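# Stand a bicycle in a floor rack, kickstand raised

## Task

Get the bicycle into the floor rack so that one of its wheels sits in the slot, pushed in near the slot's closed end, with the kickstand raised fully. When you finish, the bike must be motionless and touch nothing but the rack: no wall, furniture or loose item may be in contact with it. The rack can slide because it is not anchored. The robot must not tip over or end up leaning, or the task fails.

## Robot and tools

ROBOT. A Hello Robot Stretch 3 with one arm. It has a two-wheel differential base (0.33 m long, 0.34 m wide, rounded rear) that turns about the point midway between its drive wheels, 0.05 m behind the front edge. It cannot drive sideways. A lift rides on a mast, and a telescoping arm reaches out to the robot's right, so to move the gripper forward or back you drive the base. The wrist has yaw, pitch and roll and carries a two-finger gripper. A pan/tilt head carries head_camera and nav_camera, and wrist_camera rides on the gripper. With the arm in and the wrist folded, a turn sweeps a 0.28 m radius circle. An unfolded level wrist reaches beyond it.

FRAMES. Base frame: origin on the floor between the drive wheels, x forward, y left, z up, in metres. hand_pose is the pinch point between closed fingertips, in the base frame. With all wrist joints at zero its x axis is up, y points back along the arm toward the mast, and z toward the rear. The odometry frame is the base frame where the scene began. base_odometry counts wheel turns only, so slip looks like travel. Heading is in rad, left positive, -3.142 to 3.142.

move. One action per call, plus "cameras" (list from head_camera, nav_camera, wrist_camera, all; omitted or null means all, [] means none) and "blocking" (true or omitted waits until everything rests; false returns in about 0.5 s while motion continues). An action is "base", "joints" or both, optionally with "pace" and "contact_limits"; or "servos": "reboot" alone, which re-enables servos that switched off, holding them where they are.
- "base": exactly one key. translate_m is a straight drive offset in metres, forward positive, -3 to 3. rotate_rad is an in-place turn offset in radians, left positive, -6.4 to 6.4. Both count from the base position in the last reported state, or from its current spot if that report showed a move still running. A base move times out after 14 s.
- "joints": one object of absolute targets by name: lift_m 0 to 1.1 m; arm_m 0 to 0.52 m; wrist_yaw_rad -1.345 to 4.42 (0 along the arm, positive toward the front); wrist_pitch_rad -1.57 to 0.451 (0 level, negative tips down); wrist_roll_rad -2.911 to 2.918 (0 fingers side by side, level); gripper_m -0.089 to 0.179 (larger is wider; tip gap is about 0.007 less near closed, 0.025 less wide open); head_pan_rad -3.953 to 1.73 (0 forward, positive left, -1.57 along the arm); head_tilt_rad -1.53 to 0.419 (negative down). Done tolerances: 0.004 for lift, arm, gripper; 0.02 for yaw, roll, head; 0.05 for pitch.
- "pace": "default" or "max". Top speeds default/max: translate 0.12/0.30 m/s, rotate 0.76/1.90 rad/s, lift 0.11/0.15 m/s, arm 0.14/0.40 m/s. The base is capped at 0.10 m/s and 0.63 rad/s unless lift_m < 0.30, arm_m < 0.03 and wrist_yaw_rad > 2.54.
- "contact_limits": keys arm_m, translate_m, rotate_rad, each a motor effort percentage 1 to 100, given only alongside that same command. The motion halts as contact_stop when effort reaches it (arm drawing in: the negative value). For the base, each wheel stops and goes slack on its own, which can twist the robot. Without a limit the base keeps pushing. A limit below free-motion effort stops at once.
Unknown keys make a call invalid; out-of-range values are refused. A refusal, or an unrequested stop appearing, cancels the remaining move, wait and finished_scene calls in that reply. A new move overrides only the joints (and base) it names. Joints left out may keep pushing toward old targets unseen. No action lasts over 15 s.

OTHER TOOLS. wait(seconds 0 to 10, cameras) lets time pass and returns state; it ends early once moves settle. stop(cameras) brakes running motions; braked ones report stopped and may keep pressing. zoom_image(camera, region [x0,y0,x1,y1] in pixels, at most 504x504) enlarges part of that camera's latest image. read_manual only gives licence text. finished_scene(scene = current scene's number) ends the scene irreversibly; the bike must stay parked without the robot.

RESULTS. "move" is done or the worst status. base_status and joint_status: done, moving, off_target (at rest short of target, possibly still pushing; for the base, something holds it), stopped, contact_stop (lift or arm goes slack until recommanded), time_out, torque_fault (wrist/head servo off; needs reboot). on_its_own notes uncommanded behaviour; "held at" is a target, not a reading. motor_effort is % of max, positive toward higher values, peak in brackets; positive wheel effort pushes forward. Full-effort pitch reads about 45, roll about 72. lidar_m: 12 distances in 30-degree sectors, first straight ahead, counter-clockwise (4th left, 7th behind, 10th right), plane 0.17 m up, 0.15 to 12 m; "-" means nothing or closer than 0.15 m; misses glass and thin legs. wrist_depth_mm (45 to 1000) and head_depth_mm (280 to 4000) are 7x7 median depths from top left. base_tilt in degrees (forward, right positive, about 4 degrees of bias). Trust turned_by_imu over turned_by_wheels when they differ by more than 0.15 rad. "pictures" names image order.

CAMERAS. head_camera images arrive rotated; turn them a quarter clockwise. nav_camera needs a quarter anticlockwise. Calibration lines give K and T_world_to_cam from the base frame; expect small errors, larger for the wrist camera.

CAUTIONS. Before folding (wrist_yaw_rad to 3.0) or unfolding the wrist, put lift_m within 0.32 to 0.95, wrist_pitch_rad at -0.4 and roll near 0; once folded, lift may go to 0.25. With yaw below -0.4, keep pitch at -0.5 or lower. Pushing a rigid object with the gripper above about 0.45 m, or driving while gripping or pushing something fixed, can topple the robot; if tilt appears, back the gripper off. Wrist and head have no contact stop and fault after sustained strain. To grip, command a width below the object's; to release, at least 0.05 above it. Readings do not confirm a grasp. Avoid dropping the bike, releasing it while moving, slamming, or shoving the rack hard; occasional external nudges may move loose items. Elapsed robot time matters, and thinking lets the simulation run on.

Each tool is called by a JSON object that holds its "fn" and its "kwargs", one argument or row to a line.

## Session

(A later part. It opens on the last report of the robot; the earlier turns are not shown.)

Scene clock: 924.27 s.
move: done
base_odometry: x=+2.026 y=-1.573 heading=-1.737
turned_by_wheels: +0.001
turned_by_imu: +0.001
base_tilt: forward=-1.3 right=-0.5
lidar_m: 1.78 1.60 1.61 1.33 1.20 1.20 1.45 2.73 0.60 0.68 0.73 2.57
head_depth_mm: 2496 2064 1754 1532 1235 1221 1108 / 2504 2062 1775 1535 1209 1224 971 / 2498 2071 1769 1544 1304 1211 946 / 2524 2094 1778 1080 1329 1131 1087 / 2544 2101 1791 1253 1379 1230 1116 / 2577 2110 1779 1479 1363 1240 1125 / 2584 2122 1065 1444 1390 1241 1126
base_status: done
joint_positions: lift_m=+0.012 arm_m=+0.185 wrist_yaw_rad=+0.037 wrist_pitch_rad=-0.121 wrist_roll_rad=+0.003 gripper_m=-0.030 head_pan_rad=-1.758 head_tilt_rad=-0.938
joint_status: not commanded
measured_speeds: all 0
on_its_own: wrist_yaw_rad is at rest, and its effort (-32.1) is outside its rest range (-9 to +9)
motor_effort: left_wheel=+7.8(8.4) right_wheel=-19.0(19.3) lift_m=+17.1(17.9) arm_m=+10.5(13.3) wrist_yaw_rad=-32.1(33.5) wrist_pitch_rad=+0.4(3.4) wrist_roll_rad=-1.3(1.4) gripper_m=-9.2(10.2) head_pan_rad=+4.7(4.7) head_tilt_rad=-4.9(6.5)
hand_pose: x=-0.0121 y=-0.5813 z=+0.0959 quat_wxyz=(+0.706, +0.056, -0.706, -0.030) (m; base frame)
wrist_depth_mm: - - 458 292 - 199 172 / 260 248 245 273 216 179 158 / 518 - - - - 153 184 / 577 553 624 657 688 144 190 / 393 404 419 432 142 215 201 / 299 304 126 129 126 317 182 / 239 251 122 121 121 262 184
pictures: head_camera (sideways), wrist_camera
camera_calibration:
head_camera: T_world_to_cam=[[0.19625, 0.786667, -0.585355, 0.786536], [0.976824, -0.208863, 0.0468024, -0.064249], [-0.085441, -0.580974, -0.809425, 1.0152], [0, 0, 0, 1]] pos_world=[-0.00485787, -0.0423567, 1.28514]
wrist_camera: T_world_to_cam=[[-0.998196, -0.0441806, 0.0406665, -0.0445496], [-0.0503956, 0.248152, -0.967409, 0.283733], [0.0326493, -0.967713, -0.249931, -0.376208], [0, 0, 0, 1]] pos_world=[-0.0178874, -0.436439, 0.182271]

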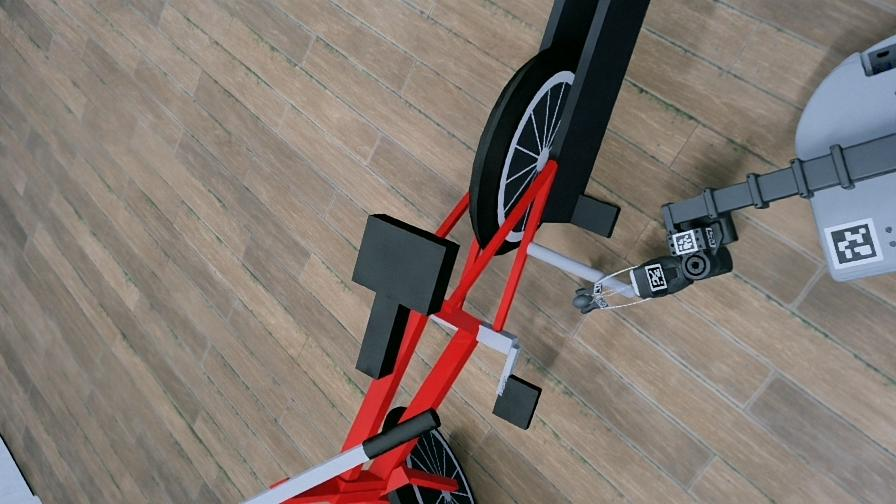

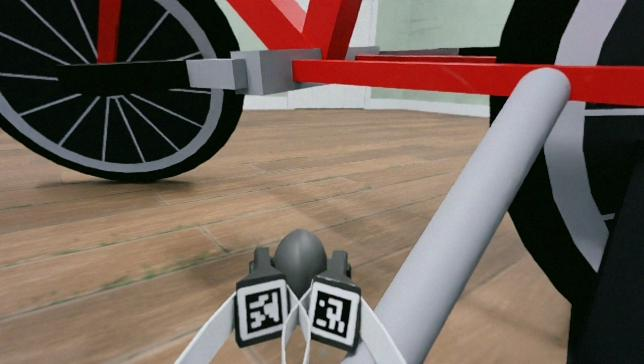

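{"fn": "move", "kwargs": {
  "base": {"translate_m": -0.04},
  "cameras": ["head_camera", "wrist_camera"]
}}

{"fn": "zoom_image", "kwargs": {
  "camera": "head_camera",
  "region": [450, 80, 700, 330]
}}

Scene clock: 930.03 s.
move: done
base_odometry: x=+2.033 y=-1.533 heading=-1.736
turned_by_wheels: +0.001
turned_by_imu: +0.007
base_tilt: forward=-1.3 right=-0.5
lidar_m: 1.81 1.63 1.63 1.30 1.17 1.17 1.42 2.70 0.58 0.69 0.70 2.58
head_depth_mm: 2488 2064 1764 1532 1248 1218 1104 / 2485 2077 1751 1539 1192 1224 974 / 2514 2064 1776 1547 1258 1212 944 / 2529 2095 1782 1131 1306 1109 1092 / 2565 2114 1794 1047 1371 1234 1120 / 2567 2112 1795 1423 1361 1237 1123 / 2579 2125 1793 1482 1386 1243 1123
base_status: done
joint_positions: lift_m=+0.012 arm_m=+0.185 wrist_yaw_rad=+0.125 wrist_pitch_rad=-0.080 wrist_roll_rad=+0.003 gripper_m=-0.030 head_pan_rad=-1.758 head_tilt_rad=-0.938
joint_status: not commanded
measured_speeds: all 0
on_its_own: wrist_yaw_rad is held at +0.054, not at your +0.000, by its stall guard, which is still easing; right_wheel is at rest, and its effort (-29.6) is outside its rest range (-21 to +21)
motor_effort: left_wheel=+13.1(16.3) right_wheel=-29.6(33.4) lift_m=+18.4(18.5) arm_m=+7.4(10.1) wrist_yaw_rad=-61.3(65.5) wrist_pitch_rad=-7.2(7.9) wrist_roll_rad=-1.0(1.4) gripper_m=-9.8(10.1) head_pan_rad=+3.5(4.3) head_tilt_rad=-4.5(6.0)
hand_pose: x=+0.0102 y=-0.5815 z=+0.1063 quat_wxyz=(+0.706, +0.073, -0.704, +0.016) (m; base frame)
wrist_depth_mm: 447 - 346 287 - 193 164 / 491 273 269 283 329 191 165 / - 546 572 - - 156 163 / 692 597 698 802 833 149 179 / 449 459 504 489 138 204 185 / 328 334 126 129 129 347 189 / 260 274 120 120 255 282 168
pictures: head_camera (sideways), wrist_camera
camera_calibration:
head_camera: T_world_to_cam=[[0.196249, 0.786674, -0.585347, 0.786525], [0.976825, -0.208861, 0.0468022, -0.0642487], [-0.0854378, -0.580966, -0.809431, 1.01521], [0, 0, 0, 1]] pos_world=[-0.00485772, -0.0423566, 1.28514]
wrist_camera: T_world_to_cam=[[-0.990677, -0.129924, 0.0409673, -0.0727247], [-0.0670237, 0.203033, -0.976875, 0.269918], [0.118602, -0.970514, -0.209848, -0.381339], [0, 0, 0, 1]] pos_world=[-0.00872815, -0.434346, 0.186632]

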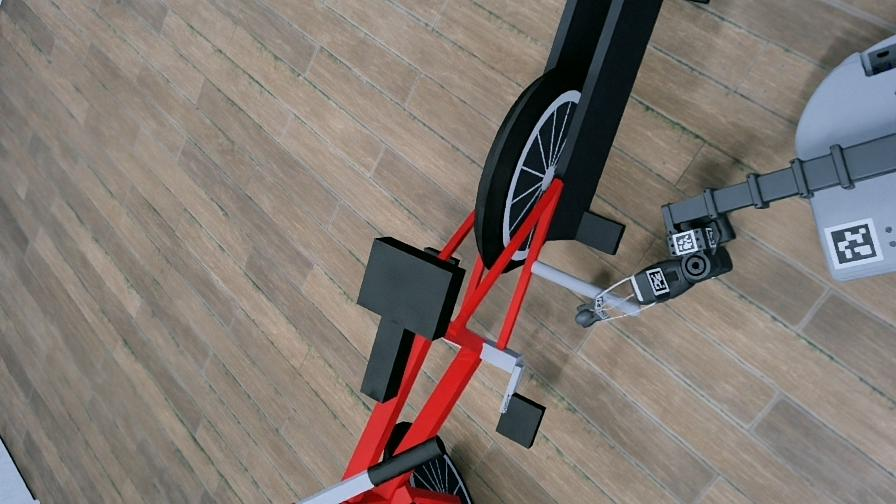

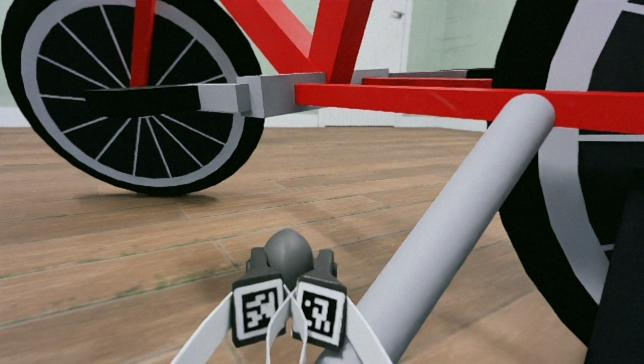

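Scaled by 2.016 from the camera's 896x504 image, which has a finer 1280x720 frame.

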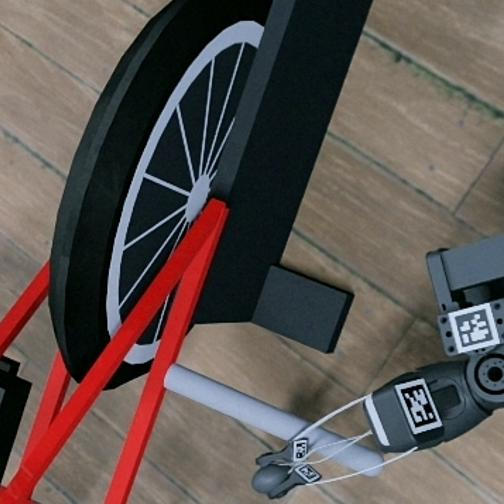

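{"fn": "move", "kwargs": {
  "base": {"translate_m": 0.115},
  "joints": {"arm_m": 0.1},
  "cameras": []
}}

{"fn": "move", "kwargs": {
  "joints": {"lift_m": 0.4, "wrist_yaw_rad": 0.0},
  "pace": "max",
  "cameras": []
}}

{"fn": "move", "kwargs": {
  "joints": {"wrist_pitch_rad": -1.57, "wrist_roll_rad": -1.57},
  "pace": "max",
  "cameras": []
}}

{"fn": "move", "kwargs": {
  "joints": {"arm_m": 0.42},
  "cameras": ["head_camera", "wrist_camera"]
}}

Scene clock: 944.73 s.
move: done
base_odometry: x=+2.014 y=-1.647 heading=-1.736
turned_by_wheels: +0.000
turned_by_imu: +0.000
base_tilt: forward=-1.3 right=-0.4
lidar_m: 1.72 1.54 1.55 1.38 1.24 1.25 1.52 0.66 0.65 0.67 0.96 2.51
head_depth_mm: 2479 2060 1756 1531 1212 1226 1105 / 2499 2062 1758 1541 1296 1226 970 / 2510 2082 1775 1156 1325 1226 937 / 2535 2081 1790 1165 1372 1209 1011 / 2542 2105 1785 1509 1379 1218 1119 / 2560 2112 1153 1487 1385 1239 1124 / 2577 2021 1772 1414 1386 1244 1123
base_status: done
joint_positions: lift_m=+0.012 arm_m=+0.100 wrist_yaw_rad=+0.184 wrist_pitch_rad=-0.136 wrist_roll_rad=+0.000 gripper_m=-0.030 head_pan_rad=-1.758 head_tilt_rad=-0.938
joint_status: all done
measured_speeds: all 0
on_its_own: wrist_yaw_rad is held at +0.183, not at your +0.000, by its stall guard, which is not easing now
motor_effort: left_wheel=+0.4(7.6) right_wheel=+3.5(7.6) lift_m=+19.0(19.2) arm_m=-14.5(20.2) wrist_yaw_rad=-1.2(7.9) wrist_pitch_rad=+3.0(5.5) wrist_roll_rad=+0.1(0.4) gripper_m=-8.7(10.1) head_pan_rad=+3.7(4.6) head_tilt_rad=-5.0(6.1)
hand_pose: x=+0.0245 y=-0.4913 z=+0.0921 quat_wxyz=(+0.707, +0.113, -0.698, +0.017) (m; base frame)
wrist_depth_mm: - - - 543 380 - - / - - - 336 328 378 314 / 991 - 645 901 - - - / 544 568 588 620 649 688 634 / 377 385 402 414 421 441 186 / 288 293 271 129 314 319 180 / 233 243 123 123 240 180 248
pictures: none
No camera images: "cameras" was empty.

Scene clock: 948.10 s.
move: done
base_odometry: x=+2.014 y=-1.647 heading=-1.736
turned_by_wheels: +0.000
turned_by_imu: +0.000
base_tilt: forward=-1.3 right=-0.4
lidar_m: 1.71 1.54 1.55 1.39 1.25 1.25 1.52 0.65 0.62 0.67 0.96 2.52
head_depth_mm: 2487 2055 1750 1525 1210 1222 1104 / 2519 2077 1749 1535 1294 1222 577 / 2535 2086 1779 1154 1325 653 951 / 2544 2104 1776 1162 1345 718 1090 / 2552 2111 1800 1500 1357 1233 1119 / 2551 2118 1158 1476 1380 1236 1123 / 2578 2012 1770 1418 1390 1247 1128
base_status: not commanded
joint_positions: lift_m=+0.400 arm_m=+0.100 wrist_yaw_rad=+0.002 wrist_pitch_rad=-0.137 wrist_roll_rad=+0.000 gripper_m=-0.030 head_pan_rad=-1.758 head_tilt_rad=-0.938
joint_status: all done
measured_speeds: all 0
motor_effort: left_wheel=+0.5(1.0) right_wheel=+3.6(3.8) lift_m=+35.8(41.3) arm_m=-12.8(15.3) wrist_yaw_rad=-3.2(4.9) wrist_pitch_rad=+3.1(3.6) wrist_roll_rad=-0.2(0.6) gripper_m=-9.0(10.0) head_pan_rad=+4.0(4.5) head_tilt_rad=-6.0(6.1)
hand_pose: x=-0.0209 y=-0.4955 z=+0.4798 quat_wxyz=(+0.706, +0.050, -0.705, -0.048) (m; base frame)
wrist_depth_mm: - - - - - - - / - - - - - - - / - - - - - 243 297 / - - - - 338 242 223 / - - 519 - 378 - - / 905 - 123 129 396 960 - / 744 743 122 125 510 343 831
pictures: none
No camera images: "cameras" was empty.

Scene clock: 949.43 s.
move: done
base_odometry: x=+2.014 y=-1.647 heading=-1.736
turned_by_wheels: +0.000
turned_by_imu: +0.000
base_tilt: forward=-1.4 right=-0.4
lidar_m: 1.72 1.54 1.55 1.38 1.25 1.25 1.51 0.66 0.62 0.67 0.96 2.52
head_depth_mm: 2496 2066 1753 1534 1208 1222 1105 / 2505 2069 1769 1544 1294 1224 577 / 2498 2090 1773 1154 1324 653 953 / 2537 2086 1780 1164 1370 684 1075 / 2530 2104 1787 1494 1374 1235 1121 / 2561 2124 1151 1484 1377 1236 1120 / 2587 2029 1771 1413 1386 1244 1130
base_status: not commanded
joint_positions: lift_m=+0.400 arm_m=+0.100 wrist_yaw_rad=+0.001 wrist_pitch_rad=-1.546 wrist_roll_rad=-1.564 gripper_m=-0.030 head_pan_rad=-1.758 head_tilt_rad=-0.938
joint_status: all done
joint sent to its limit — wrist_pitch_rad, lower limit.
measured_speeds: all 0
motor_effort: left_wheel=+0.4(0.9) right_wheel=+3.6(3.8) lift_m=+36.0(36.0) arm_m=-11.4(12.6) wrist_yaw_rad=+0.0(2.6) wrist_pitch_rad=-1.7(3.1) wrist_roll_rad=-2.2(2.7) gripper_m=-9.3(10.0) head_pan_rad=+3.6(4.3) head_tilt_rad=-5.5(6.1)
hand_pose: x=-0.0214 y=-0.2272 z=+0.2820 quat_wxyz=(+0.715, +0.699, -0.002, -0.002) (m; base frame)
wrist_depth_mm: 407 406 412 414 413 421 427 / 414 418 421 420 424 428 433 / 273 276 350 429 432 437 440 / 262 278 281 439 442 440 447 / 281 284 285 447 452 458 458 / 286 287 288 129 459 466 469 / 294 294 123 125 471 472 481
pictures: none
No camera images: "cameras" was empty.

Scene clock: 953.00 s.
move: done
base_odometry: x=+2.014 y=-1.647 heading=-1.736
turned_by_wheels: +0.000
turned_by_imu: +0.000
base_tilt: forward=-1.3 right=-0.5
lidar_m: 1.71 1.54 1.55 1.39 1.25 1.25 1.51 0.66 0.62 0.67 0.96 2.52
head_depth_mm: 2488 2056 1764 1525 1212 1218 1108 / 2506 2049 1762 1542 1293 1227 576 / 2515 2075 1769 1151 1219 653 953 / 2521 2086 1775 855 1350 1232 1091 / 2570 2098 1795 892 1356 1236 1114 / 2575 2123 1154 1479 1379 1237 1124 / 2592 2026 1767 1412 1385 1245 1125
base_status: not commanded
joint_positions: lift_m=+0.400 arm_m=+0.420 wrist_yaw_rad=+0.001 wrist_pitch_rad=-1.547 wrist_roll_rad=-1.565 gripper_m=-0.030 head_pan_rad=-1.758 head_tilt_rad=-0.938
joint_status: all done
measured_speeds: all 0
motor_effort: left_wheel=+0.6(1.2) right_wheel=+3.6(3.8) lift_m=+34.6(36.6) arm_m=+16.3(22.8) wrist_yaw_rad=-0.9(2.2) wrist_pitch_rad=-1.5(1.8) wrist_roll_rad=-1.8(2.3) gripper_m=-9.2(10.3) head_pan_rad=+3.8(4.6) head_tilt_rad=-5.7(6.2)
hand_pose: x=-0.0214 y=-0.5469 z=+0.2820 quat_wxyz=(+0.715, +0.699, -0.001, -0.002) (m; base frame)
wrist_depth_mm: 408 410 412 417 419 417 419 / 415 417 420 421 427 424 245 / 424 425 429 434 431 250 248 / 432 432 437 437 445 443 449 / 439 443 444 447 451 268 457 / 450 452 135 128 461 457 247 / 459 462 123 122 470 468 231
pictures: head_camera (sideways), wrist_camera
camera_calibration:
head_camera: T_world_to_cam=[[0.196217, 0.786704, -0.585317, 0.786486], [0.976834, -0.208818, 0.0468013, -0.0642476], [-0.0854061, -0.58094, -0.809453, 1.01524], [0, 0, 0, 1]] pos_world=[-0.0048557, -0.0423565, 1.28514]
wrist_camera: T_world_to_cam=[[0.0383046, -0.999055, 0.0205448, -0.554295], [-0.990573, -0.0352573, 0.13237, -0.0304962], [-0.131521, -0.0254215, -0.990987, 0.424654], [0, 0, 0, 1]] pos_world=[0.0468742, -0.544051, 0.436251]

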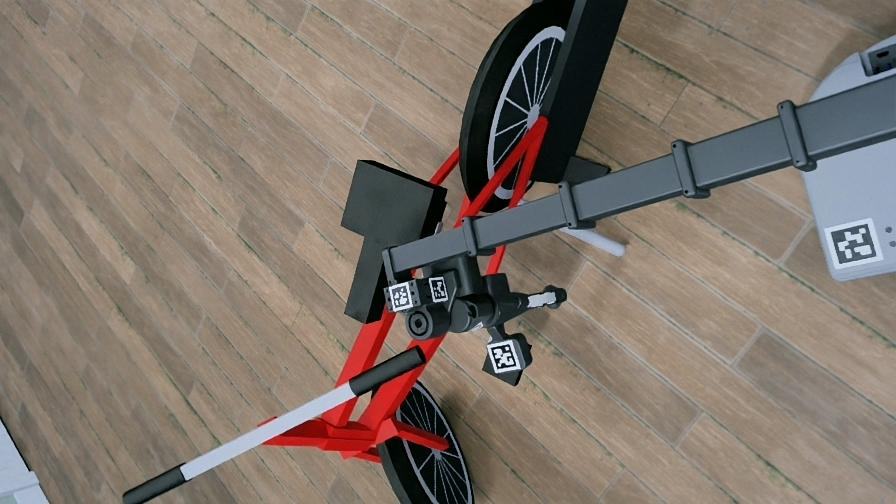

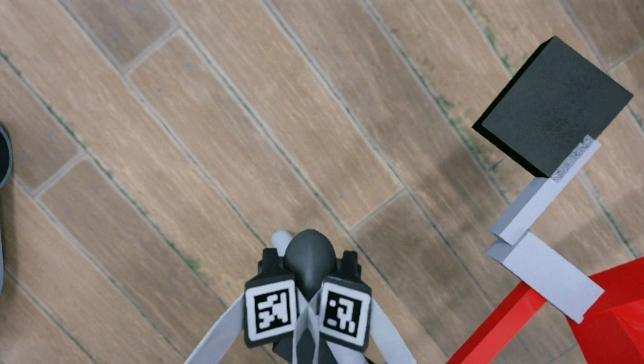

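{"fn": "move", "kwargs": {
  "joints": {"lift_m": 0.165},
  "cameras": ["wrist_camera"]
}}

{"fn": "move", "kwargs": {
  "base": {"translate_m": -0.1},
  "cameras": ["head_camera", "wrist_camera"]
}}

Scene clock: 959.67 s.
move: done
base_odometry: x=+2.014 y=-1.647 heading=-1.736
turned_by_wheels: +0.000
turned_by_imu: +0.000
base_tilt: forward=-1.3 right=-0.4
lidar_m: 1.71 1.54 1.55 1.39 1.25 1.25 1.52 0.66 0.62 0.67 0.96 2.51
head_depth_mm: 2497 2052 1759 1529 1211 1219 1106 / 2486 2065 1771 1532 1296 1224 970 / 2512 2077 1762 1152 1323 1175 937 / 2551 2082 1777 1066 1083 1222 1089 / 2539 2091 1786 1502 1314 1233 1121 / 2565 2108 1150 1485 1389 1242 1121 / 2577 2021 1773 1414 1394 1245 1128
base_status: not commanded
joint_positions: lift_m=+0.165 arm_m=+0.420 wrist_yaw_rad=+0.001 wrist_pitch_rad=-1.548 wrist_roll_rad=-1.565 gripper_m=-0.030 head_pan_rad=-1.758 head_tilt_rad=-0.938
joint_status: all done
measured_speeds: all 0
motor_effort: left_wheel=+0.6(1.2) right_wheel=+3.5(3.9) lift_m=+17.1(33.8) arm_m=+13.6(15.7) wrist_yaw_rad=+0.7(2.2) wrist_pitch_rad=-1.4(1.8) wrist_roll_rad=-1.8(2.3) gripper_m=-9.0(10.4) head_pan_rad=+3.6(4.6) head_tilt_rad=-5.4(6.0)
hand_pose: x=-0.0214 y=-0.5469 z=+0.0470 quat_wxyz=(+0.715, +0.699, -0.001, -0.002) (m; base frame)
wrist_depth_mm: 189 190 191 192 193 194 195 / 193 194 195 195 196 198 199 / 197 197 198 200 201 203 203 / 200 201 203 204 205 206 209 / 205 207 206 208 209 211 213 / 208 211 210 129 214 216 217 / 213 214 123 123 218 220 222
pictures: wrist_camera
camera_calibration:
wrist_camera: T_world_to_cam=[[0.0383045, -0.999056, 0.0205045, -0.549455], [-0.990573, -0.0352625, 0.132369, 0.000608209], [-0.131521, -0.0253816, -0.990988, 0.191796], [0, 0, 0, 1]] pos_world=[0.0468742, -0.544047, 0.201253]

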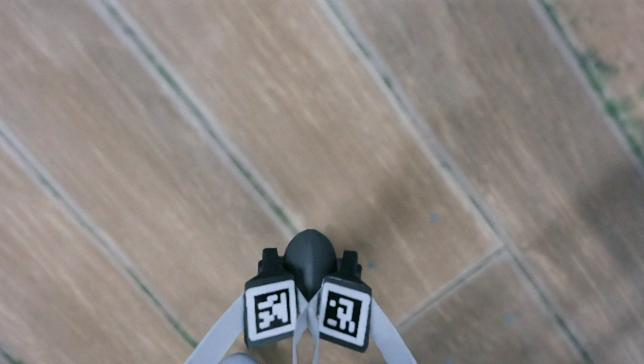

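Scene clock: 961.80 s.
move: done
base_odometry: x=+2.030 y=-1.548 heading=-1.735
turned_by_wheels: +0.001
turned_by_imu: +0.001
base_tilt: forward=-1.3 right=-0.4
lidar_m: 1.80 1.62 1.62 1.31 1.18 1.19 1.44 2.74 0.59 0.59 0.72 2.59
head_depth_mm: 2478 2065 1763 1534 1247 1217 1103 / 2485 2068 1765 1539 1193 1225 973 / 2519 2082 1778 1537 1252 1174 939 / 2528 2093 1782 1070 1088 1227 1086 / 2550 2097 1790 1111 1317 1230 1119 / 2586 2118 1792 1474 1363 1237 1124 / 2573 2110 1775 1468 1388 1241 1126
base_status: done
joint_positions: lift_m=+0.165 arm_m=+0.420 wrist_yaw_rad=-0.007 wrist_pitch_rad=-1.544 wrist_roll_rad=-1.565 gripper_m=-0.030 head_pan_rad=-1.758 head_tilt_rad=-0.938
joint_status: not commanded
measured_speeds: all 0
on_its_own: right_wheel is at rest, and its effort (-23.7) is outside its rest range (-21 to +21)
motor_effort: left_wheel=+11.0(11.9) right_wheel=-23.7(24.7) lift_m=+22.7(22.9) arm_m=+10.5(14.4) wrist_yaw_rad=+6.8(8.1) wrist_pitch_rad=-2.1(8.8) wrist_roll_rad=-1.8(2.1) gripper_m=-7.6(9.9) head_pan_rad=+3.2(4.7) head_tilt_rad=-5.3(6.2)
hand_pose: x=-0.0212 y=-0.5478 z=+0.0469 quat_wxyz=(+0.716, +0.698, -0.004, -0.005) (m; base frame)
wrist_depth_mm: 189 190 192 192 194 195 197 / 193 195 195 196 197 199 201 / 197 198 200 200 203 204 205 / 201 201 203 204 206 207 209 / 206 207 207 207 211 213 213 / 209 209 138 129 214 216 218 / 212 214 121 125 219 221 222
pictures: head_camera (sideways), wrist_camera
camera_calibration:
head_camera: T_world_to_cam=[[0.196212, 0.786705, -0.585317, 0.786486], [0.976835, -0.208811, 0.0468013, -0.0642476], [-0.0854021, -0.580941, -0.809453, 1.01524], [0, 0, 0, 1]] pos_world=[-0.0048554, -0.0423566, 1.28514]
wrist_camera: T_world_to_cam=[[0.0302992, -0.999251, 0.0240654, -0.550828], [-0.990821, -0.0268528, 0.132489, 0.00531815], [-0.131744, -0.0278588, -0.990892, 0.190339], [0, 0, 0, 1]] pos_world=[0.0470349, -0.54497, 0.201157]

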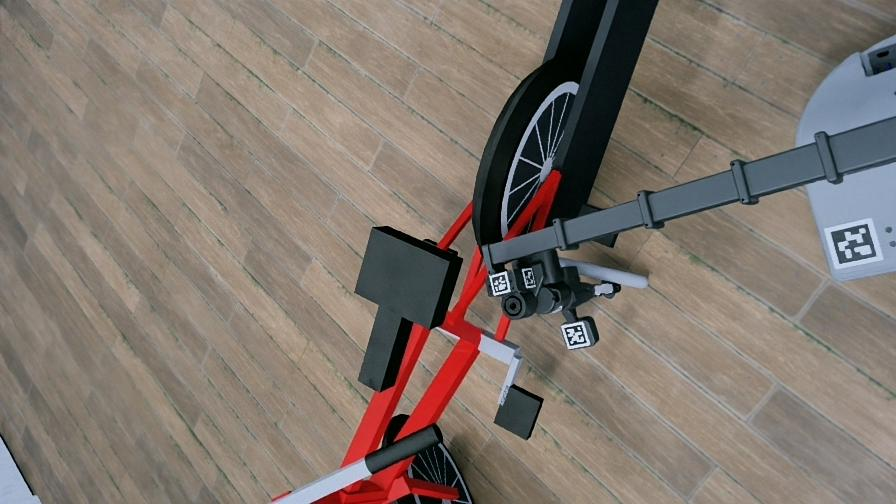

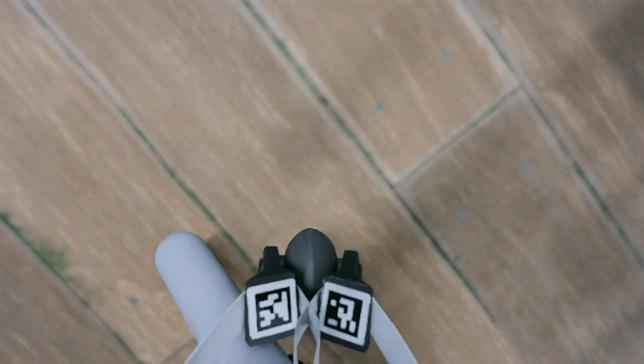

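{"fn": "move", "kwargs": {
  "base": {"translate_m": -0.06},
  "cameras": ["head_camera", "wrist_camera"]
}}

Scene clock: 965.33 s.
move: done
base_odometry: x=+2.040 y=-1.489 heading=-1.734
turned_by_wheels: +0.001
turned_by_imu: +0.001
base_tilt: forward=-1.3 right=-0.5
lidar_m: 1.84 1.66 1.67 1.27 1.14 1.15 1.39 2.65 0.55 0.58 0.97 2.62
head_depth_mm: 2476 2056 1753 1524 1266 1203 1107 / 2490 2070 1759 1533 1158 1223 972 / 2487 2072 1779 1541 1193 1180 937 / 2521 2094 1778 1048 1077 1229 1089 / 2557 2093 1790 1044 1337 1236 1123 / 2562 2094 1798 1387 1360 1240 1121 / 2571 2107 1149 1477 1382 1242 1123
base_status: done
joint_positions: lift_m=+0.165 arm_m=+0.420 wrist_yaw_rad=-0.009 wrist_pitch_rad=-1.515 wrist_roll_rad=-1.564 gripper_m=-0.030 head_pan_rad=-1.758 head_tilt_rad=-0.939
joint_status: not commanded
measured_speeds: all 0
on_its_own: right_wheel is at rest, and its effort (-22.8) is outside its rest range (-21 to +21)
motor_effort: left_wheel=+8.4(19.0) right_wheel=-22.8(44.5) lift_m=+24.4(36.5) arm_m=-1.6(4.4) wrist_yaw_rad=+8.0(17.7) wrist_pitch_rad=-7.4(8.3) wrist_roll_rad=-2.1(2.6) gripper_m=-7.2(7.9) head_pan_rad=+4.1(4.3) head_tilt_rad=-4.8(6.0)
hand_pose: x=-0.0213 y=-0.5551 z=+0.0466 quat_wxyz=(+0.726, +0.688, -0.005, -0.006) (m; base frame)
wrist_depth_mm: 185 187 190 193 196 198 202 / 188 192 193 196 200 203 206 / 193 195 198 199 204 207 210 / 196 198 202 205 208 211 215 / 200 146 206 207 212 216 220 / 204 131 127 128 217 221 224 / 208 209 115 124 221 225 229
pictures: head_camera (sideways), wrist_camera
camera_calibration:
head_camera: T_world_to_cam=[[0.196084, 0.787112, -0.584812, 0.785829], [0.976882, -0.208598, 0.0467867, -0.0642289], [-0.085164, -0.580466, -0.809818, 1.01571], [0, 0, 0, 1]] pos_world=[-0.00484294, -0.042349, 1.28511]
wrist_camera: T_world_to_cam=[[0.0276453, -0.998238, 0.0524968, -0.558953], [-0.990861, -0.0204293, 0.133329, 0.00864246], [-0.132022, -0.055703, -0.98968, 0.174345], [0, 0, 0, 1]] pos_world=[0.0470332, -0.54808, 0.200737]

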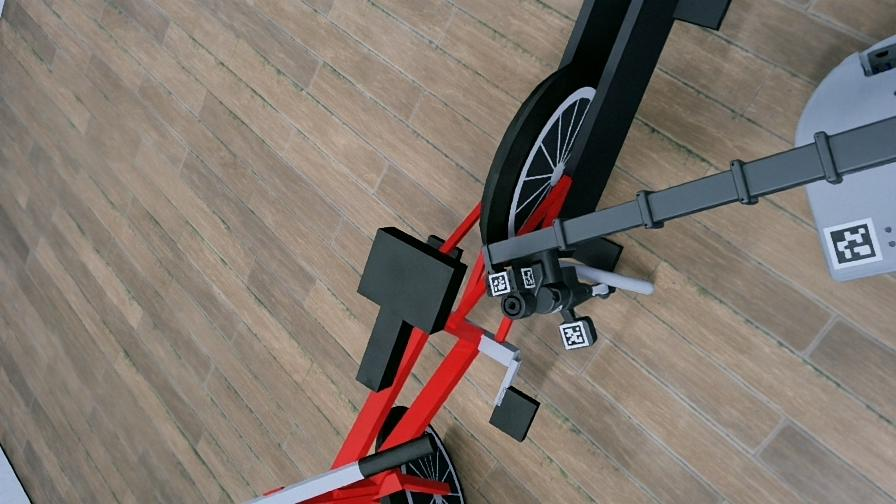

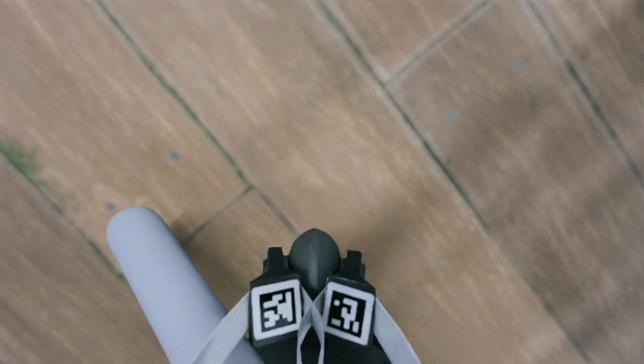

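{"fn": "move", "kwargs": {
  "base": {"translate_m": 0.03},
  "cameras": []
}}

{"fn": "move", "kwargs": {
  "joints": {"lift_m": 0.4, "arm_m": 0.15},
  "pace": "max",
  "cameras": ["head_camera"]
}}

{"fn": "zoom_image", "kwargs": {
  "camera": "head_camera",
  "region": [470, 150, 720, 350]
}}

{"fn": "move", "kwargs": {
  "joints": {"wrist_pitch_rad": -0.2, "wrist_roll_rad": 0, "arm_m": 0.03, "lift_m": 0.2},
  "pace": "max",
  "cameras": ["wrist_camera"]
}}

{"fn": "zoom_image", "kwargs": {
  "camera": "wrist_camera",
  "region": [320, 20, 644, 320]
}}

Scene clock: 982.50 s.
move: done
base_odometry: x=+2.035 y=-1.519 heading=-1.734
turned_by_wheels: +0.000
turned_by_imu: +0.000
base_tilt: forward=-1.3 right=-0.5
lidar_m: 1.82 1.64 1.65 1.29 1.16 1.17 1.41 2.70 0.57 0.59 0.74 2.60
head_depth_mm: 2481 2068 1748 1528 1233 1210 1107 / 2487 2065 1757 1532 1173 1222 975 / 2510 2078 1768 1545 1240 1174 936 / 2540 2099 1790 1014 1074 1233 1087 / 2520 2090 1794 1202 1332 1232 1122 / 2562 2121 1796 1485 1360 1238 1127 / 2575 2125 1085 1481 1388 1245 1124
base_status: done
joint_positions: lift_m=+0.165 arm_m=+0.420 wrist_yaw_rad=-0.001 wrist_pitch_rad=-1.463 wrist_roll_rad=-1.568 gripper_m=-0.030 head_pan_rad=-1.758 head_tilt_rad=-0.939
joint_status: not commanded
measured_speeds: all 0
on_its_own: wrist_pitch_rad is at rest, and its effort (-17.1) is outside its rest range (-8 to +12)
motor_effort: left_wheel=-2.9(11.7) right_wheel=+6.6(19.8) lift_m=+22.9(22.9) arm_m=+7.5(12.2) wrist_yaw_rad=+0.2(8.7) wrist_pitch_rad=-17.1(17.5) wrist_roll_rad=-0.9(2.4) gripper_m=-7.6(8.7) head_pan_rad=+4.0(4.5) head_tilt_rad=-5.5(5.5)
hand_pose: x=-0.0214 y=-0.5686 z=+0.0463 quat_wxyz=(+0.744, +0.668, -0.001, -0.002) (m; base frame)
wrist_depth_mm: 178 182 187 193 198 203 210 / 182 186 190 196 202 209 214 / 184 188 194 201 207 212 220 / 188 192 198 204 211 218 226 / 191 148 202 207 215 223 230 / 196 198 126 128 221 228 235 / 200 204 118 125 224 233 241
pictures: none
No camera images: "cameras" was empty.

Scene clock: 984.87 s.
move: done
base_odometry: x=+2.035 y=-1.519 heading=-1.734
turned_by_wheels: +0.000
turned_by_imu: +0.000
base_tilt: forward=-1.3 right=-0.5
lidar_m: 1.82 1.64 1.65 1.29 1.16 1.17 1.41 2.69 0.57 0.59 0.74 2.61
head_depth_mm: 2459 2045 1757 1527 1231 1217 1107 / 2531 2066 1756 1543 1175 1223 577 / 2508 2081 1776 1542 1162 664 960 / 2534 2091 1785 1065 1229 824 1087 / 2538 2098 1786 1242 1379 1199 1121 / 2552 2093 1801 1478 1363 1243 1124 / 2580 2133 1084 1485 1384 1240 1124
base_status: not commanded
joint_positions: lift_m=+0.400 arm_m=+0.150 wrist_yaw_rad=+0.001 wrist_pitch_rad=-1.549 wrist_roll_rad=-1.570 gripper_m=-0.030 head_pan_rad=-1.758 head_tilt_rad=-0.939
joint_status: all done
measured_speeds: all 0
motor_effort: left_wheel=-0.9(6.2) right_wheel=+0.7(11.3) lift_m=+34.7(41.7) arm_m=-14.6(23.7) wrist_yaw_rad=-0.3(2.1) wrist_pitch_rad=-1.3(17.3) wrist_roll_rad=-0.3(1.0) gripper_m=-7.9(9.1) head_pan_rad=+3.8(4.4) head_tilt_rad=-4.4(5.5)
hand_pose: x=-0.0214 y=-0.2766 z=+0.2820 quat_wxyz=(+0.715, +0.700, +0.000, +0.000) (m; base frame)
wrist_depth_mm: 409 409 411 417 419 418 422 / 417 417 420 423 427 428 430 / 273 276 427 432 432 435 438 / 276 276 436 439 441 442 447 / 281 284 441 445 454 452 454 / 288 289 303 129 462 469 435 / 295 293 123 124 469 471 -
pictures: head_camera (sideways)
camera_calibration:
head_camera: T_world_to_cam=[[0.196084, 0.787435, -0.584378, 0.785264], [0.976893, -0.208549, 0.0467742, -0.0642126], [-0.08504, -0.580046, -0.810132, 1.01612], [0, 0, 0, 1]] pos_world=[-0.00483811, -0.042341, 1.28508]

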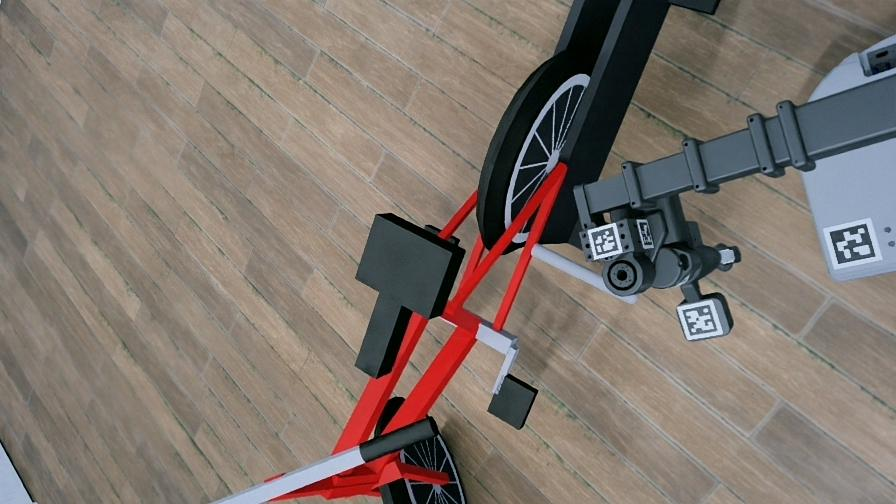

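Scaled by 2.016 from the camera's 896x504 image, which has a finer 1280x720 frame.

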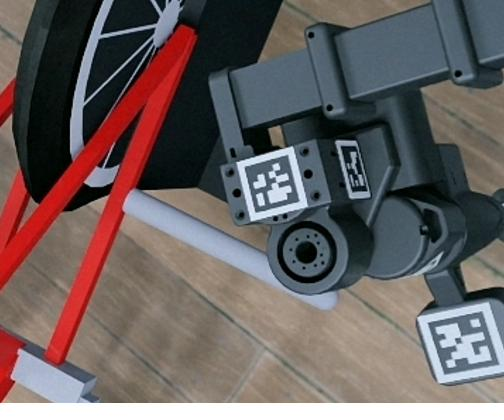

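Scene clock: 987.00 s.
move: done
base_odometry: x=+2.035 y=-1.519 heading=-1.734
turned_by_wheels: +0.000
turned_by_imu: +0.000
base_tilt: forward=-1.4 right=-0.5
lidar_m: 1.82 1.64 1.65 1.30 1.16 1.16 1.41 2.70 0.57 0.59 0.74 2.60
head_depth_mm: 2475 2049 1750 1522 1233 1221 1104 / 2501 2057 1761 1538 1168 1220 968 / 2513 2081 1776 1533 1261 1227 775 / 2531 2087 1771 1067 1311 1184 963 / 2551 2092 1792 1244 1371 1232 1122 / 2554 2108 1789 1481 1360 1244 1119 / 2589 2113 1088 1484 1387 1242 1124
base_status: not commanded
joint_positions: lift_m=+0.200 arm_m=+0.030 wrist_yaw_rad=+0.001 wrist_pitch_rad=-0.222 wrist_roll_rad=-0.006 gripper_m=-0.030 head_pan_rad=-1.758 head_tilt_rad=-0.939
joint_status: all done
measured_speeds: all 0
motor_effort: left_wheel=-0.6(1.5) right_wheel=+0.5(0.9) lift_m=+17.9(31.7) arm_m=-12.0(21.4) wrist_yaw_rad=+0.2(2.1) wrist_pitch_rad=+4.1(5.5) wrist_roll_rad=+1.9(2.8) gripper_m=-8.0(8.6) head_pan_rad=+3.3(4.7) head_tilt_rad=-5.7(5.7)
hand_pose: x=-0.0213 y=-0.4196 z=+0.2587 quat_wxyz=(+0.705, +0.079, -0.700, -0.078) (m; base frame)
wrist_depth_mm: - - - - 354 - - / - - 507 - 355 287 242 / - 664 505 493 506 287 251 / 866 768 464 482 365 293 262 / 641 657 681 705 354 316 275 / 516 526 136 129 406 296 280 / 425 436 122 123 108 - -
pictures: wrist_camera
camera_calibration:
wrist_camera: T_world_to_cam=[[-0.998761, -0.013276, 0.0479658, -0.0422228], [-0.0495922, 0.346686, -0.936669, 0.433993], [-0.00419384, -0.937887, -0.346914, -0.141931], [0, 0, 0, 1]] pos_world=[-0.0212431, -0.284135, 0.359295]

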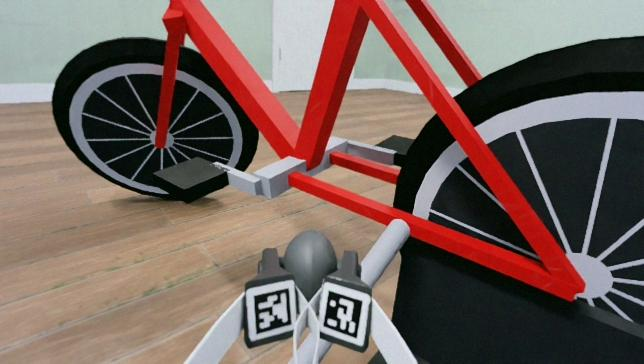

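Scaled by 1.556.

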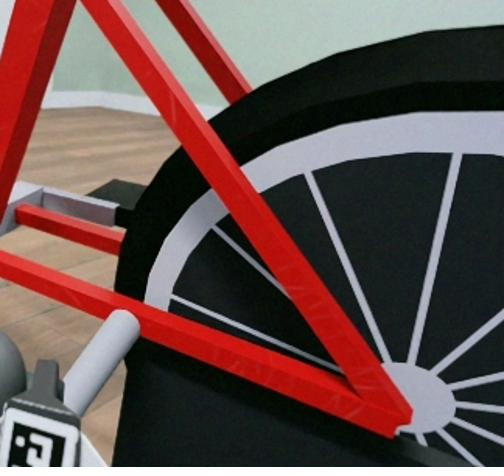

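{"fn": "move", "kwargs": {
  "joints": {"head_pan_rad": -2.2, "head_tilt_rad": -0.9, "lift_m": 0.3},
  "pace": "max",
  "cameras": ["head_camera"]
}}

Scene clock: 996.10 s.
move: done
base_odometry: x=+2.035 y=-1.519 heading=-1.734
turned_by_wheels: +0.000
turned_by_imu: +0.000
base_tilt: forward=-1.3 right=-0.5
lidar_m: 1.82 1.64 1.65 1.29 1.16 1.16 1.41 2.69 0.57 0.59 0.74 2.60
head_depth_mm: 2664 2188 1823 1572 1389 1235 1117 / 2701 2183 1834 1566 1317 1237 1004 / 2742 2207 1854 1589 1324 1239 674 / 2712 2198 1855 1593 1201 1238 711 / 2774 2214 1857 1599 1167 1248 775 / 2765 2245 1863 1604 1181 1238 1118 / 2784 2236 1873 926 1238 1259 1137
base_status: not commanded
joint_positions: lift_m=+0.300 arm_m=+0.030 wrist_yaw_rad=+0.001 wrist_pitch_rad=-0.221 wrist_roll_rad=-0.006 gripper_m=-0.030 head_pan_rad=-2.192 head_tilt_rad=-0.902
joint_status: all done
measured_speeds: all 0
motor_effort: left_wheel=-1.0(1.3) right_wheel=+0.4(0.8) lift_m=+34.6(39.8) arm_m=-0.8(4.2) wrist_yaw_rad=-1.5(1.7) wrist_pitch_rad=+4.0(4.3) wrist_roll_rad=+1.7(1.9) gripper_m=-7.3(8.7) head_pan_rad=-3.5(5.1) head_tilt_rad=+1.3(2.5)
hand_pose: x=-0.0213 y=-0.4197 z=+0.3590 quat_wxyz=(+0.705, +0.079, -0.700, -0.078) (m; base frame)
wrist_depth_mm: - - - - - - - / - - - - - - - / - - 552 429 - - - / - 693 705 539 386 316 273 / 816 796 505 514 379 315 264 / 655 670 126 129 389 318 279 / 548 555 123 123 357 328 292
pictures: head_camera (sideways)
camera_calibration:
head_camera: T_world_to_cam=[[0.496184, 0.613938, -0.613907, 0.821906], [0.799606, -0.598635, 0.0476074, -0.0642182], [-0.338278, -0.514506, -0.787941, 0.98881], [0, 0, 0, 1]] pos_world=[-0.0219741, -0.0342943, 1.28676]

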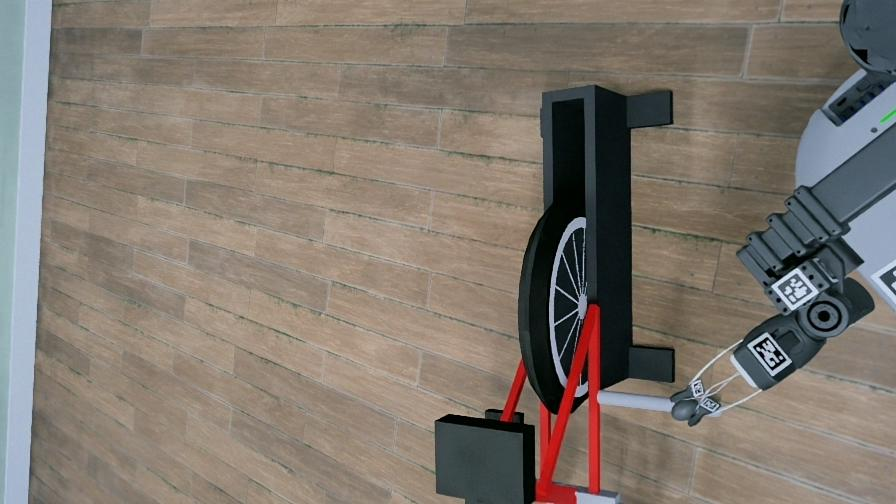

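{"fn": "move", "kwargs": {
  "joints": {"lift_m": 0.6, "arm_m": 0.0},
  "pace": "max",
  "cameras": []
}}

{"fn": "move", "kwargs": {
  "base": {"rotate_rad": -0.65},
  "joints": {"wrist_pitch_rad": -1.55, "wrist_roll_rad": 1.57, "head_pan_rad": -1.75},
  "cameras": ["head_camera", "nav_camera"]
}}

Scene clock: 1019.40 s.
move: done
base_odometry: x=+2.035 y=-1.519 heading=-1.734
turned_by_wheels: +0.000
turned_by_imu: +0.000
base_tilt: forward=-1.3 right=-0.4
lidar_m: 1.82 1.64 1.65 1.30 1.16 1.16 1.42 2.69 0.57 0.59 0.74 2.60
head_depth_mm: 2659 2170 1828 1567 1383 1228 1112 / 2688 2174 1835 1578 1320 1239 398 / 2718 2186 1837 1586 1317 1219 418 / 2747 2222 1852 1593 1203 446 471 / 2763 2218 1865 1597 1165 561 469 / 2766 2240 1869 1601 1177 515 1117 / 2797 2243 1872 927 1019 1244 1136
base_status: not commanded
joint_positions: lift_m=+0.600 arm_m=+0.000 wrist_yaw_rad=+0.001 wrist_pitch_rad=-0.221 wrist_roll_rad=-0.005 gripper_m=-0.030 head_pan_rad=-2.192 head_tilt_rad=-0.902
joint_status: all done
measured_speeds: all 0
motor_effort: left_wheel=-1.1(1.6) right_wheel=+0.7(0.8) lift_m=+35.0(41.0) arm_m=-14.1(21.3) wrist_yaw_rad=-0.7(2.4) wrist_pitch_rad=+4.1(4.2) wrist_roll_rad=+1.8(1.8) gripper_m=-7.8(8.6) head_pan_rad=-3.3(4.2) head_tilt_rad=+1.4(1.6)
hand_pose: x=-0.0213 y=-0.3897 z=+0.6591 quat_wxyz=(+0.705, +0.079, -0.701, -0.078) (m; base frame)
wrist_depth_mm: - - - - - - - / - - - - - - - / - - - - - - - / - - - - - - - / - - 685 406 444 - - / - - 123 128 - - - / 909 911 123 122 908 - -
pictures: none
No camera images: "cameras" was empty.

Scene clock: 1021.53 s.
move: done
base_odometry: x=+2.035 y=-1.519 heading=-2.384
turned_by_wheels: -0.650
turned_by_imu: -0.638
base_tilt: forward=-1.3 right=-0.5
lidar_m: 2.59 1.95 1.64 1.64 1.38 1.16 1.16 1.31 2.16 0.57 0.59 0.69
head_depth_mm: 2673 2162 1812 1577 1383 1235 411 / 2716 2179 1827 1580 1385 441 410 / 2741 2209 1846 1583 1315 447 460 / 2724 2208 1846 1600 1290 1244 503 / 2721 2224 1865 1602 1185 1250 1122 / 2730 2232 1873 1605 1128 1236 1129 / 2726 2245 1875 1617 1140 1225 1136
base_status: done
joint_positions: lift_m=+0.600 arm_m=+0.000 wrist_yaw_rad=+0.001 wrist_pitch_rad=-1.541 wrist_roll_rad=+1.564 gripper_m=-0.030 head_pan_rad=-1.758 head_tilt_rad=-0.902
joint_status: all done
measured_speeds: all 0
motor_effort: left_wheel=+4.0(8.4) right_wheel=-4.9(7.5) lift_m=+35.8(35.8) arm_m=-14.8(15.3) wrist_yaw_rad=-0.2(1.8) wrist_pitch_rad=-1.5(4.0) wrist_roll_rad=+1.6(2.3) gripper_m=-8.0(8.8) head_pan_rad=+4.4(6.9) head_tilt_rad=+0.9(1.5)
hand_pose: x=-0.0216 y=-0.1282 z=+0.4819 quat_wxyz=(+0.003, +0.002, -0.717, -0.697) (m; base frame)
wrist_depth_mm: - 600 605 597 502 605 601 / - 614 607 462 463 463 610 / - 626 621 468 468 470 629 / - 629 645 481 478 481 298 / - 653 655 491 647 651 655 / - 665 126 129 670 666 666 / 668 676 122 123 678 684 688
pictures: head_camera (sideways), nav_camera (sideways)
camera_calibration:
head_camera: T_world_to_cam=[[0.192259, 0.765437, -0.614119, 0.824036], [0.977133, -0.207231, 0.0476133, -0.0653088], [-0.0908195, -0.60923, -0.787775, 0.987084], [0, 0, 0, 1]] pos_world=[-0.00496641, -0.0429203, 1.28677]
nav_camera: T_world_to_cam=[[-0.142624, -0.774721, 0.616008, -0.756906], [-0.987921, 0.149521, -0.0406882, 0.111543], [-0.0605843, -0.614371, -0.786688, 0.980174], [0, 0, 0, 1]] pos_world=[0.0616257, -0.000878568, 1.24189]

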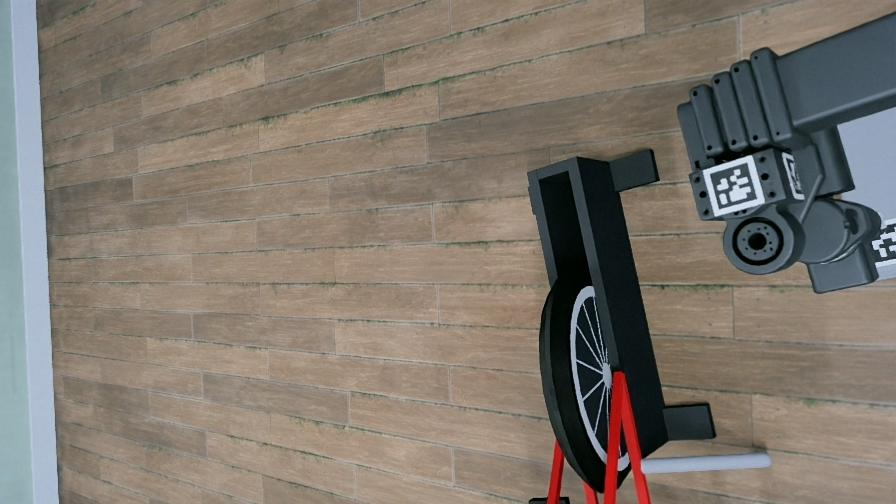

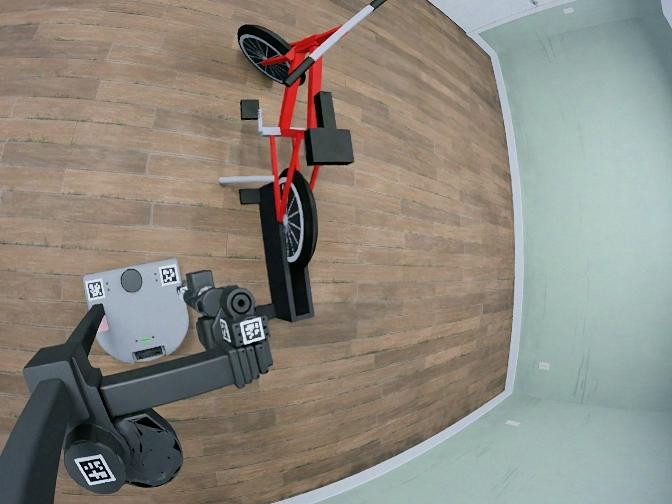

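{"fn": "move", "kwargs": {
  "base": {"translate_m": -0.11},
  "joints": {"arm_m": 0.41, "lift_m": 0.45},
  "cameras": []
}}

{"fn": "move", "kwargs": {
  "joints": {"lift_m": 0.165},
  "pace": "max",
  "cameras": ["head_camera", "wrist_camera"]
}}

Scene clock: 1030.23 s.
move: done
base_odometry: x=+2.115 y=-1.443 heading=-2.384
turned_by_wheels: +0.000
turned_by_imu: +0.000
base_tilt: forward=-1.3 right=-0.4
lidar_m: 2.70 1.98 1.67 1.66 1.26 1.05 1.06 1.19 1.96 0.58 0.60 0.77
head_depth_mm: 2676 2187 1826 1574 1383 1233 1117 / 2680 2178 1835 1582 1387 1238 530 / 2695 2207 1845 1583 1317 611 965 / 2728 2195 1843 812 1269 1250 1122 / 2682 2218 1861 836 1221 1248 1126 / 2708 2230 1879 1607 1174 1238 1130 / 2710 2257 1883 1604 1104 1224 1134
base_status: done
joint_positions: lift_m=+0.450 arm_m=+0.410 wrist_yaw_rad=+0.001 wrist_pitch_rad=-1.542 wrist_roll_rad=+1.566 gripper_m=-0.030 head_pan_rad=-1.758 head_tilt_rad=-0.902
joint_status: all done
measured_speeds: all 0
motor_effort: left_wheel=+1.0(5.0) right_wheel=-3.8(7.9) lift_m=+17.7(35.0) arm_m=+15.8(23.0) wrist_yaw_rad=-0.8(2.1) wrist_pitch_rad=-1.4(1.7) wrist_roll_rad=+1.1(1.8) gripper_m=-8.0(9.1) head_pan_rad=+3.7(4.6) head_tilt_rad=+1.6(1.7)
hand_pose: x=-0.0215 y=-0.5379 z=+0.3319 quat_wxyz=(+0.002, +0.002, -0.717, -0.697) (m; base frame)
wrist_depth_mm: 459 460 464 457 463 460 465 / 466 470 316 451 468 472 469 / 476 473 376 476 481 480 449 / 489 492 350 491 491 487 445 / 496 495 358 492 503 498 441 / 507 508 339 128 512 511 510 / 517 519 122 123 521 523 517
pictures: none
No camera images: "cameras" was empty.

Scene clock: 1032.83 s.
move: contact_stop
base_odometry: x=+2.115 y=-1.443 heading=-2.384
turned_by_wheels: +0.000
turned_by_imu: -0.009
base_tilt: forward=-1.4 right=-0.5
lidar_m: 2.70 1.99 1.67 1.66 1.27 1.06 1.05 1.18 1.93 0.58 0.60 0.77
head_depth_mm: 2728 2173 1835 1579 1380 1234 1113 / 2709 2204 1842 1577 1392 1239 1115 / 2713 2205 1846 1588 1397 796 942 / 2713 2209 1869 1597 1033 1246 1124 / 2708 2249 1864 1600 1192 1247 1131 / 2707 2248 1874 1609 1176 1238 1129 / 2734 2256 1889 1621 1147 1219 1134
base_status: not commanded
joint_positions: lift_m=+0.281 arm_m=+0.410 wrist_yaw_rad=+0.001 wrist_pitch_rad=-1.553 wrist_roll_rad=+1.568 gripper_m=-0.030 head_pan_rad=-1.755 head_tilt_rad=-0.898
joint_status: lift_m contact_stop (moved -0.169 of -0.285)
measured_speeds: translate_m=+0.000 rotate_rad=-0.001 lift_m=+0.001 arm_m=+0.000 wrist_yaw_rad=+0.000 wrist_pitch_rad=+0.000 wrist_roll_rad=+0.000 head_pan_rad=+0.000 head_tilt_rad=+0.000
on_its_own: lift_m is slack since a contact_stop (your +0.165 is given up)
motor_effort: left_wheel=+4.7(6.4) right_wheel=-7.1(10.8) lift_m=+25.9(25.9) arm_m=+10.3(16.2) wrist_yaw_rad=-0.7(1.7) wrist_pitch_rad=+0.4(2.7) wrist_roll_rad=+0.8(1.9) gripper_m=-8.5(8.6) head_pan_rad=+2.4(4.5) head_tilt_rad=-1.3(1.7)
hand_pose: x=-0.0216 y=-0.5352 z=+0.1635 quat_wxyz=(+0.002, +0.001, -0.713, -0.701) (m; base frame)
wrist_depth_mm: 152 165 152 304 303 306 305 / 155 191 156 290 309 310 312 / 158 196 159 295 316 317 316 / 161 201 162 321 322 325 327 / 164 204 165 325 331 331 331 / 169 208 167 129 335 340 340 / 172 201 122 124 343 344 347
pictures: head_camera (sideways), wrist_camera
camera_calibration:
head_camera: T_world_to_cam=[[0.189683, 0.763637, -0.617155, 0.828007], [0.977742, -0.204318, 0.0476965, -0.0654211], [-0.089673, -0.612465, -0.785395, 0.983982], [0, 0, 0, 1]] pos_world=[-0.00485704, -0.043008, 1.28694]
wrist_camera: T_world_to_cam=[[-0.046904, 0.998716, -0.019145, 0.533717], [0.990412, 0.04899, 0.129164, 0.0737328], [0.129936, -0.0129031, -0.991438, 0.319902], [0, 0, 0, 1]] pos_world=[-0.0895592, -0.532516, 0.317858]

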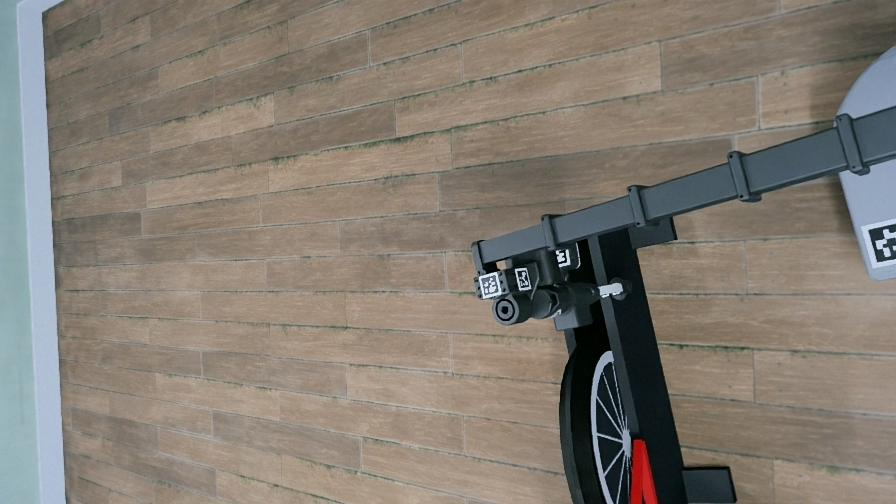

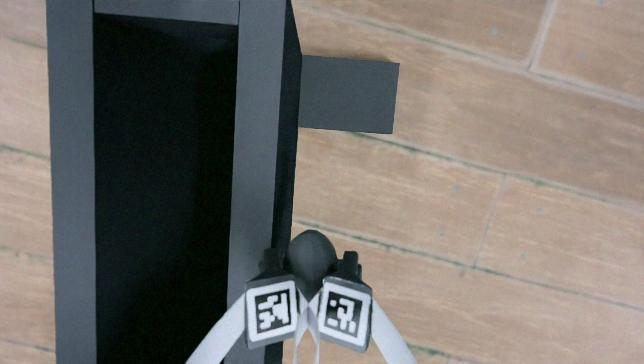

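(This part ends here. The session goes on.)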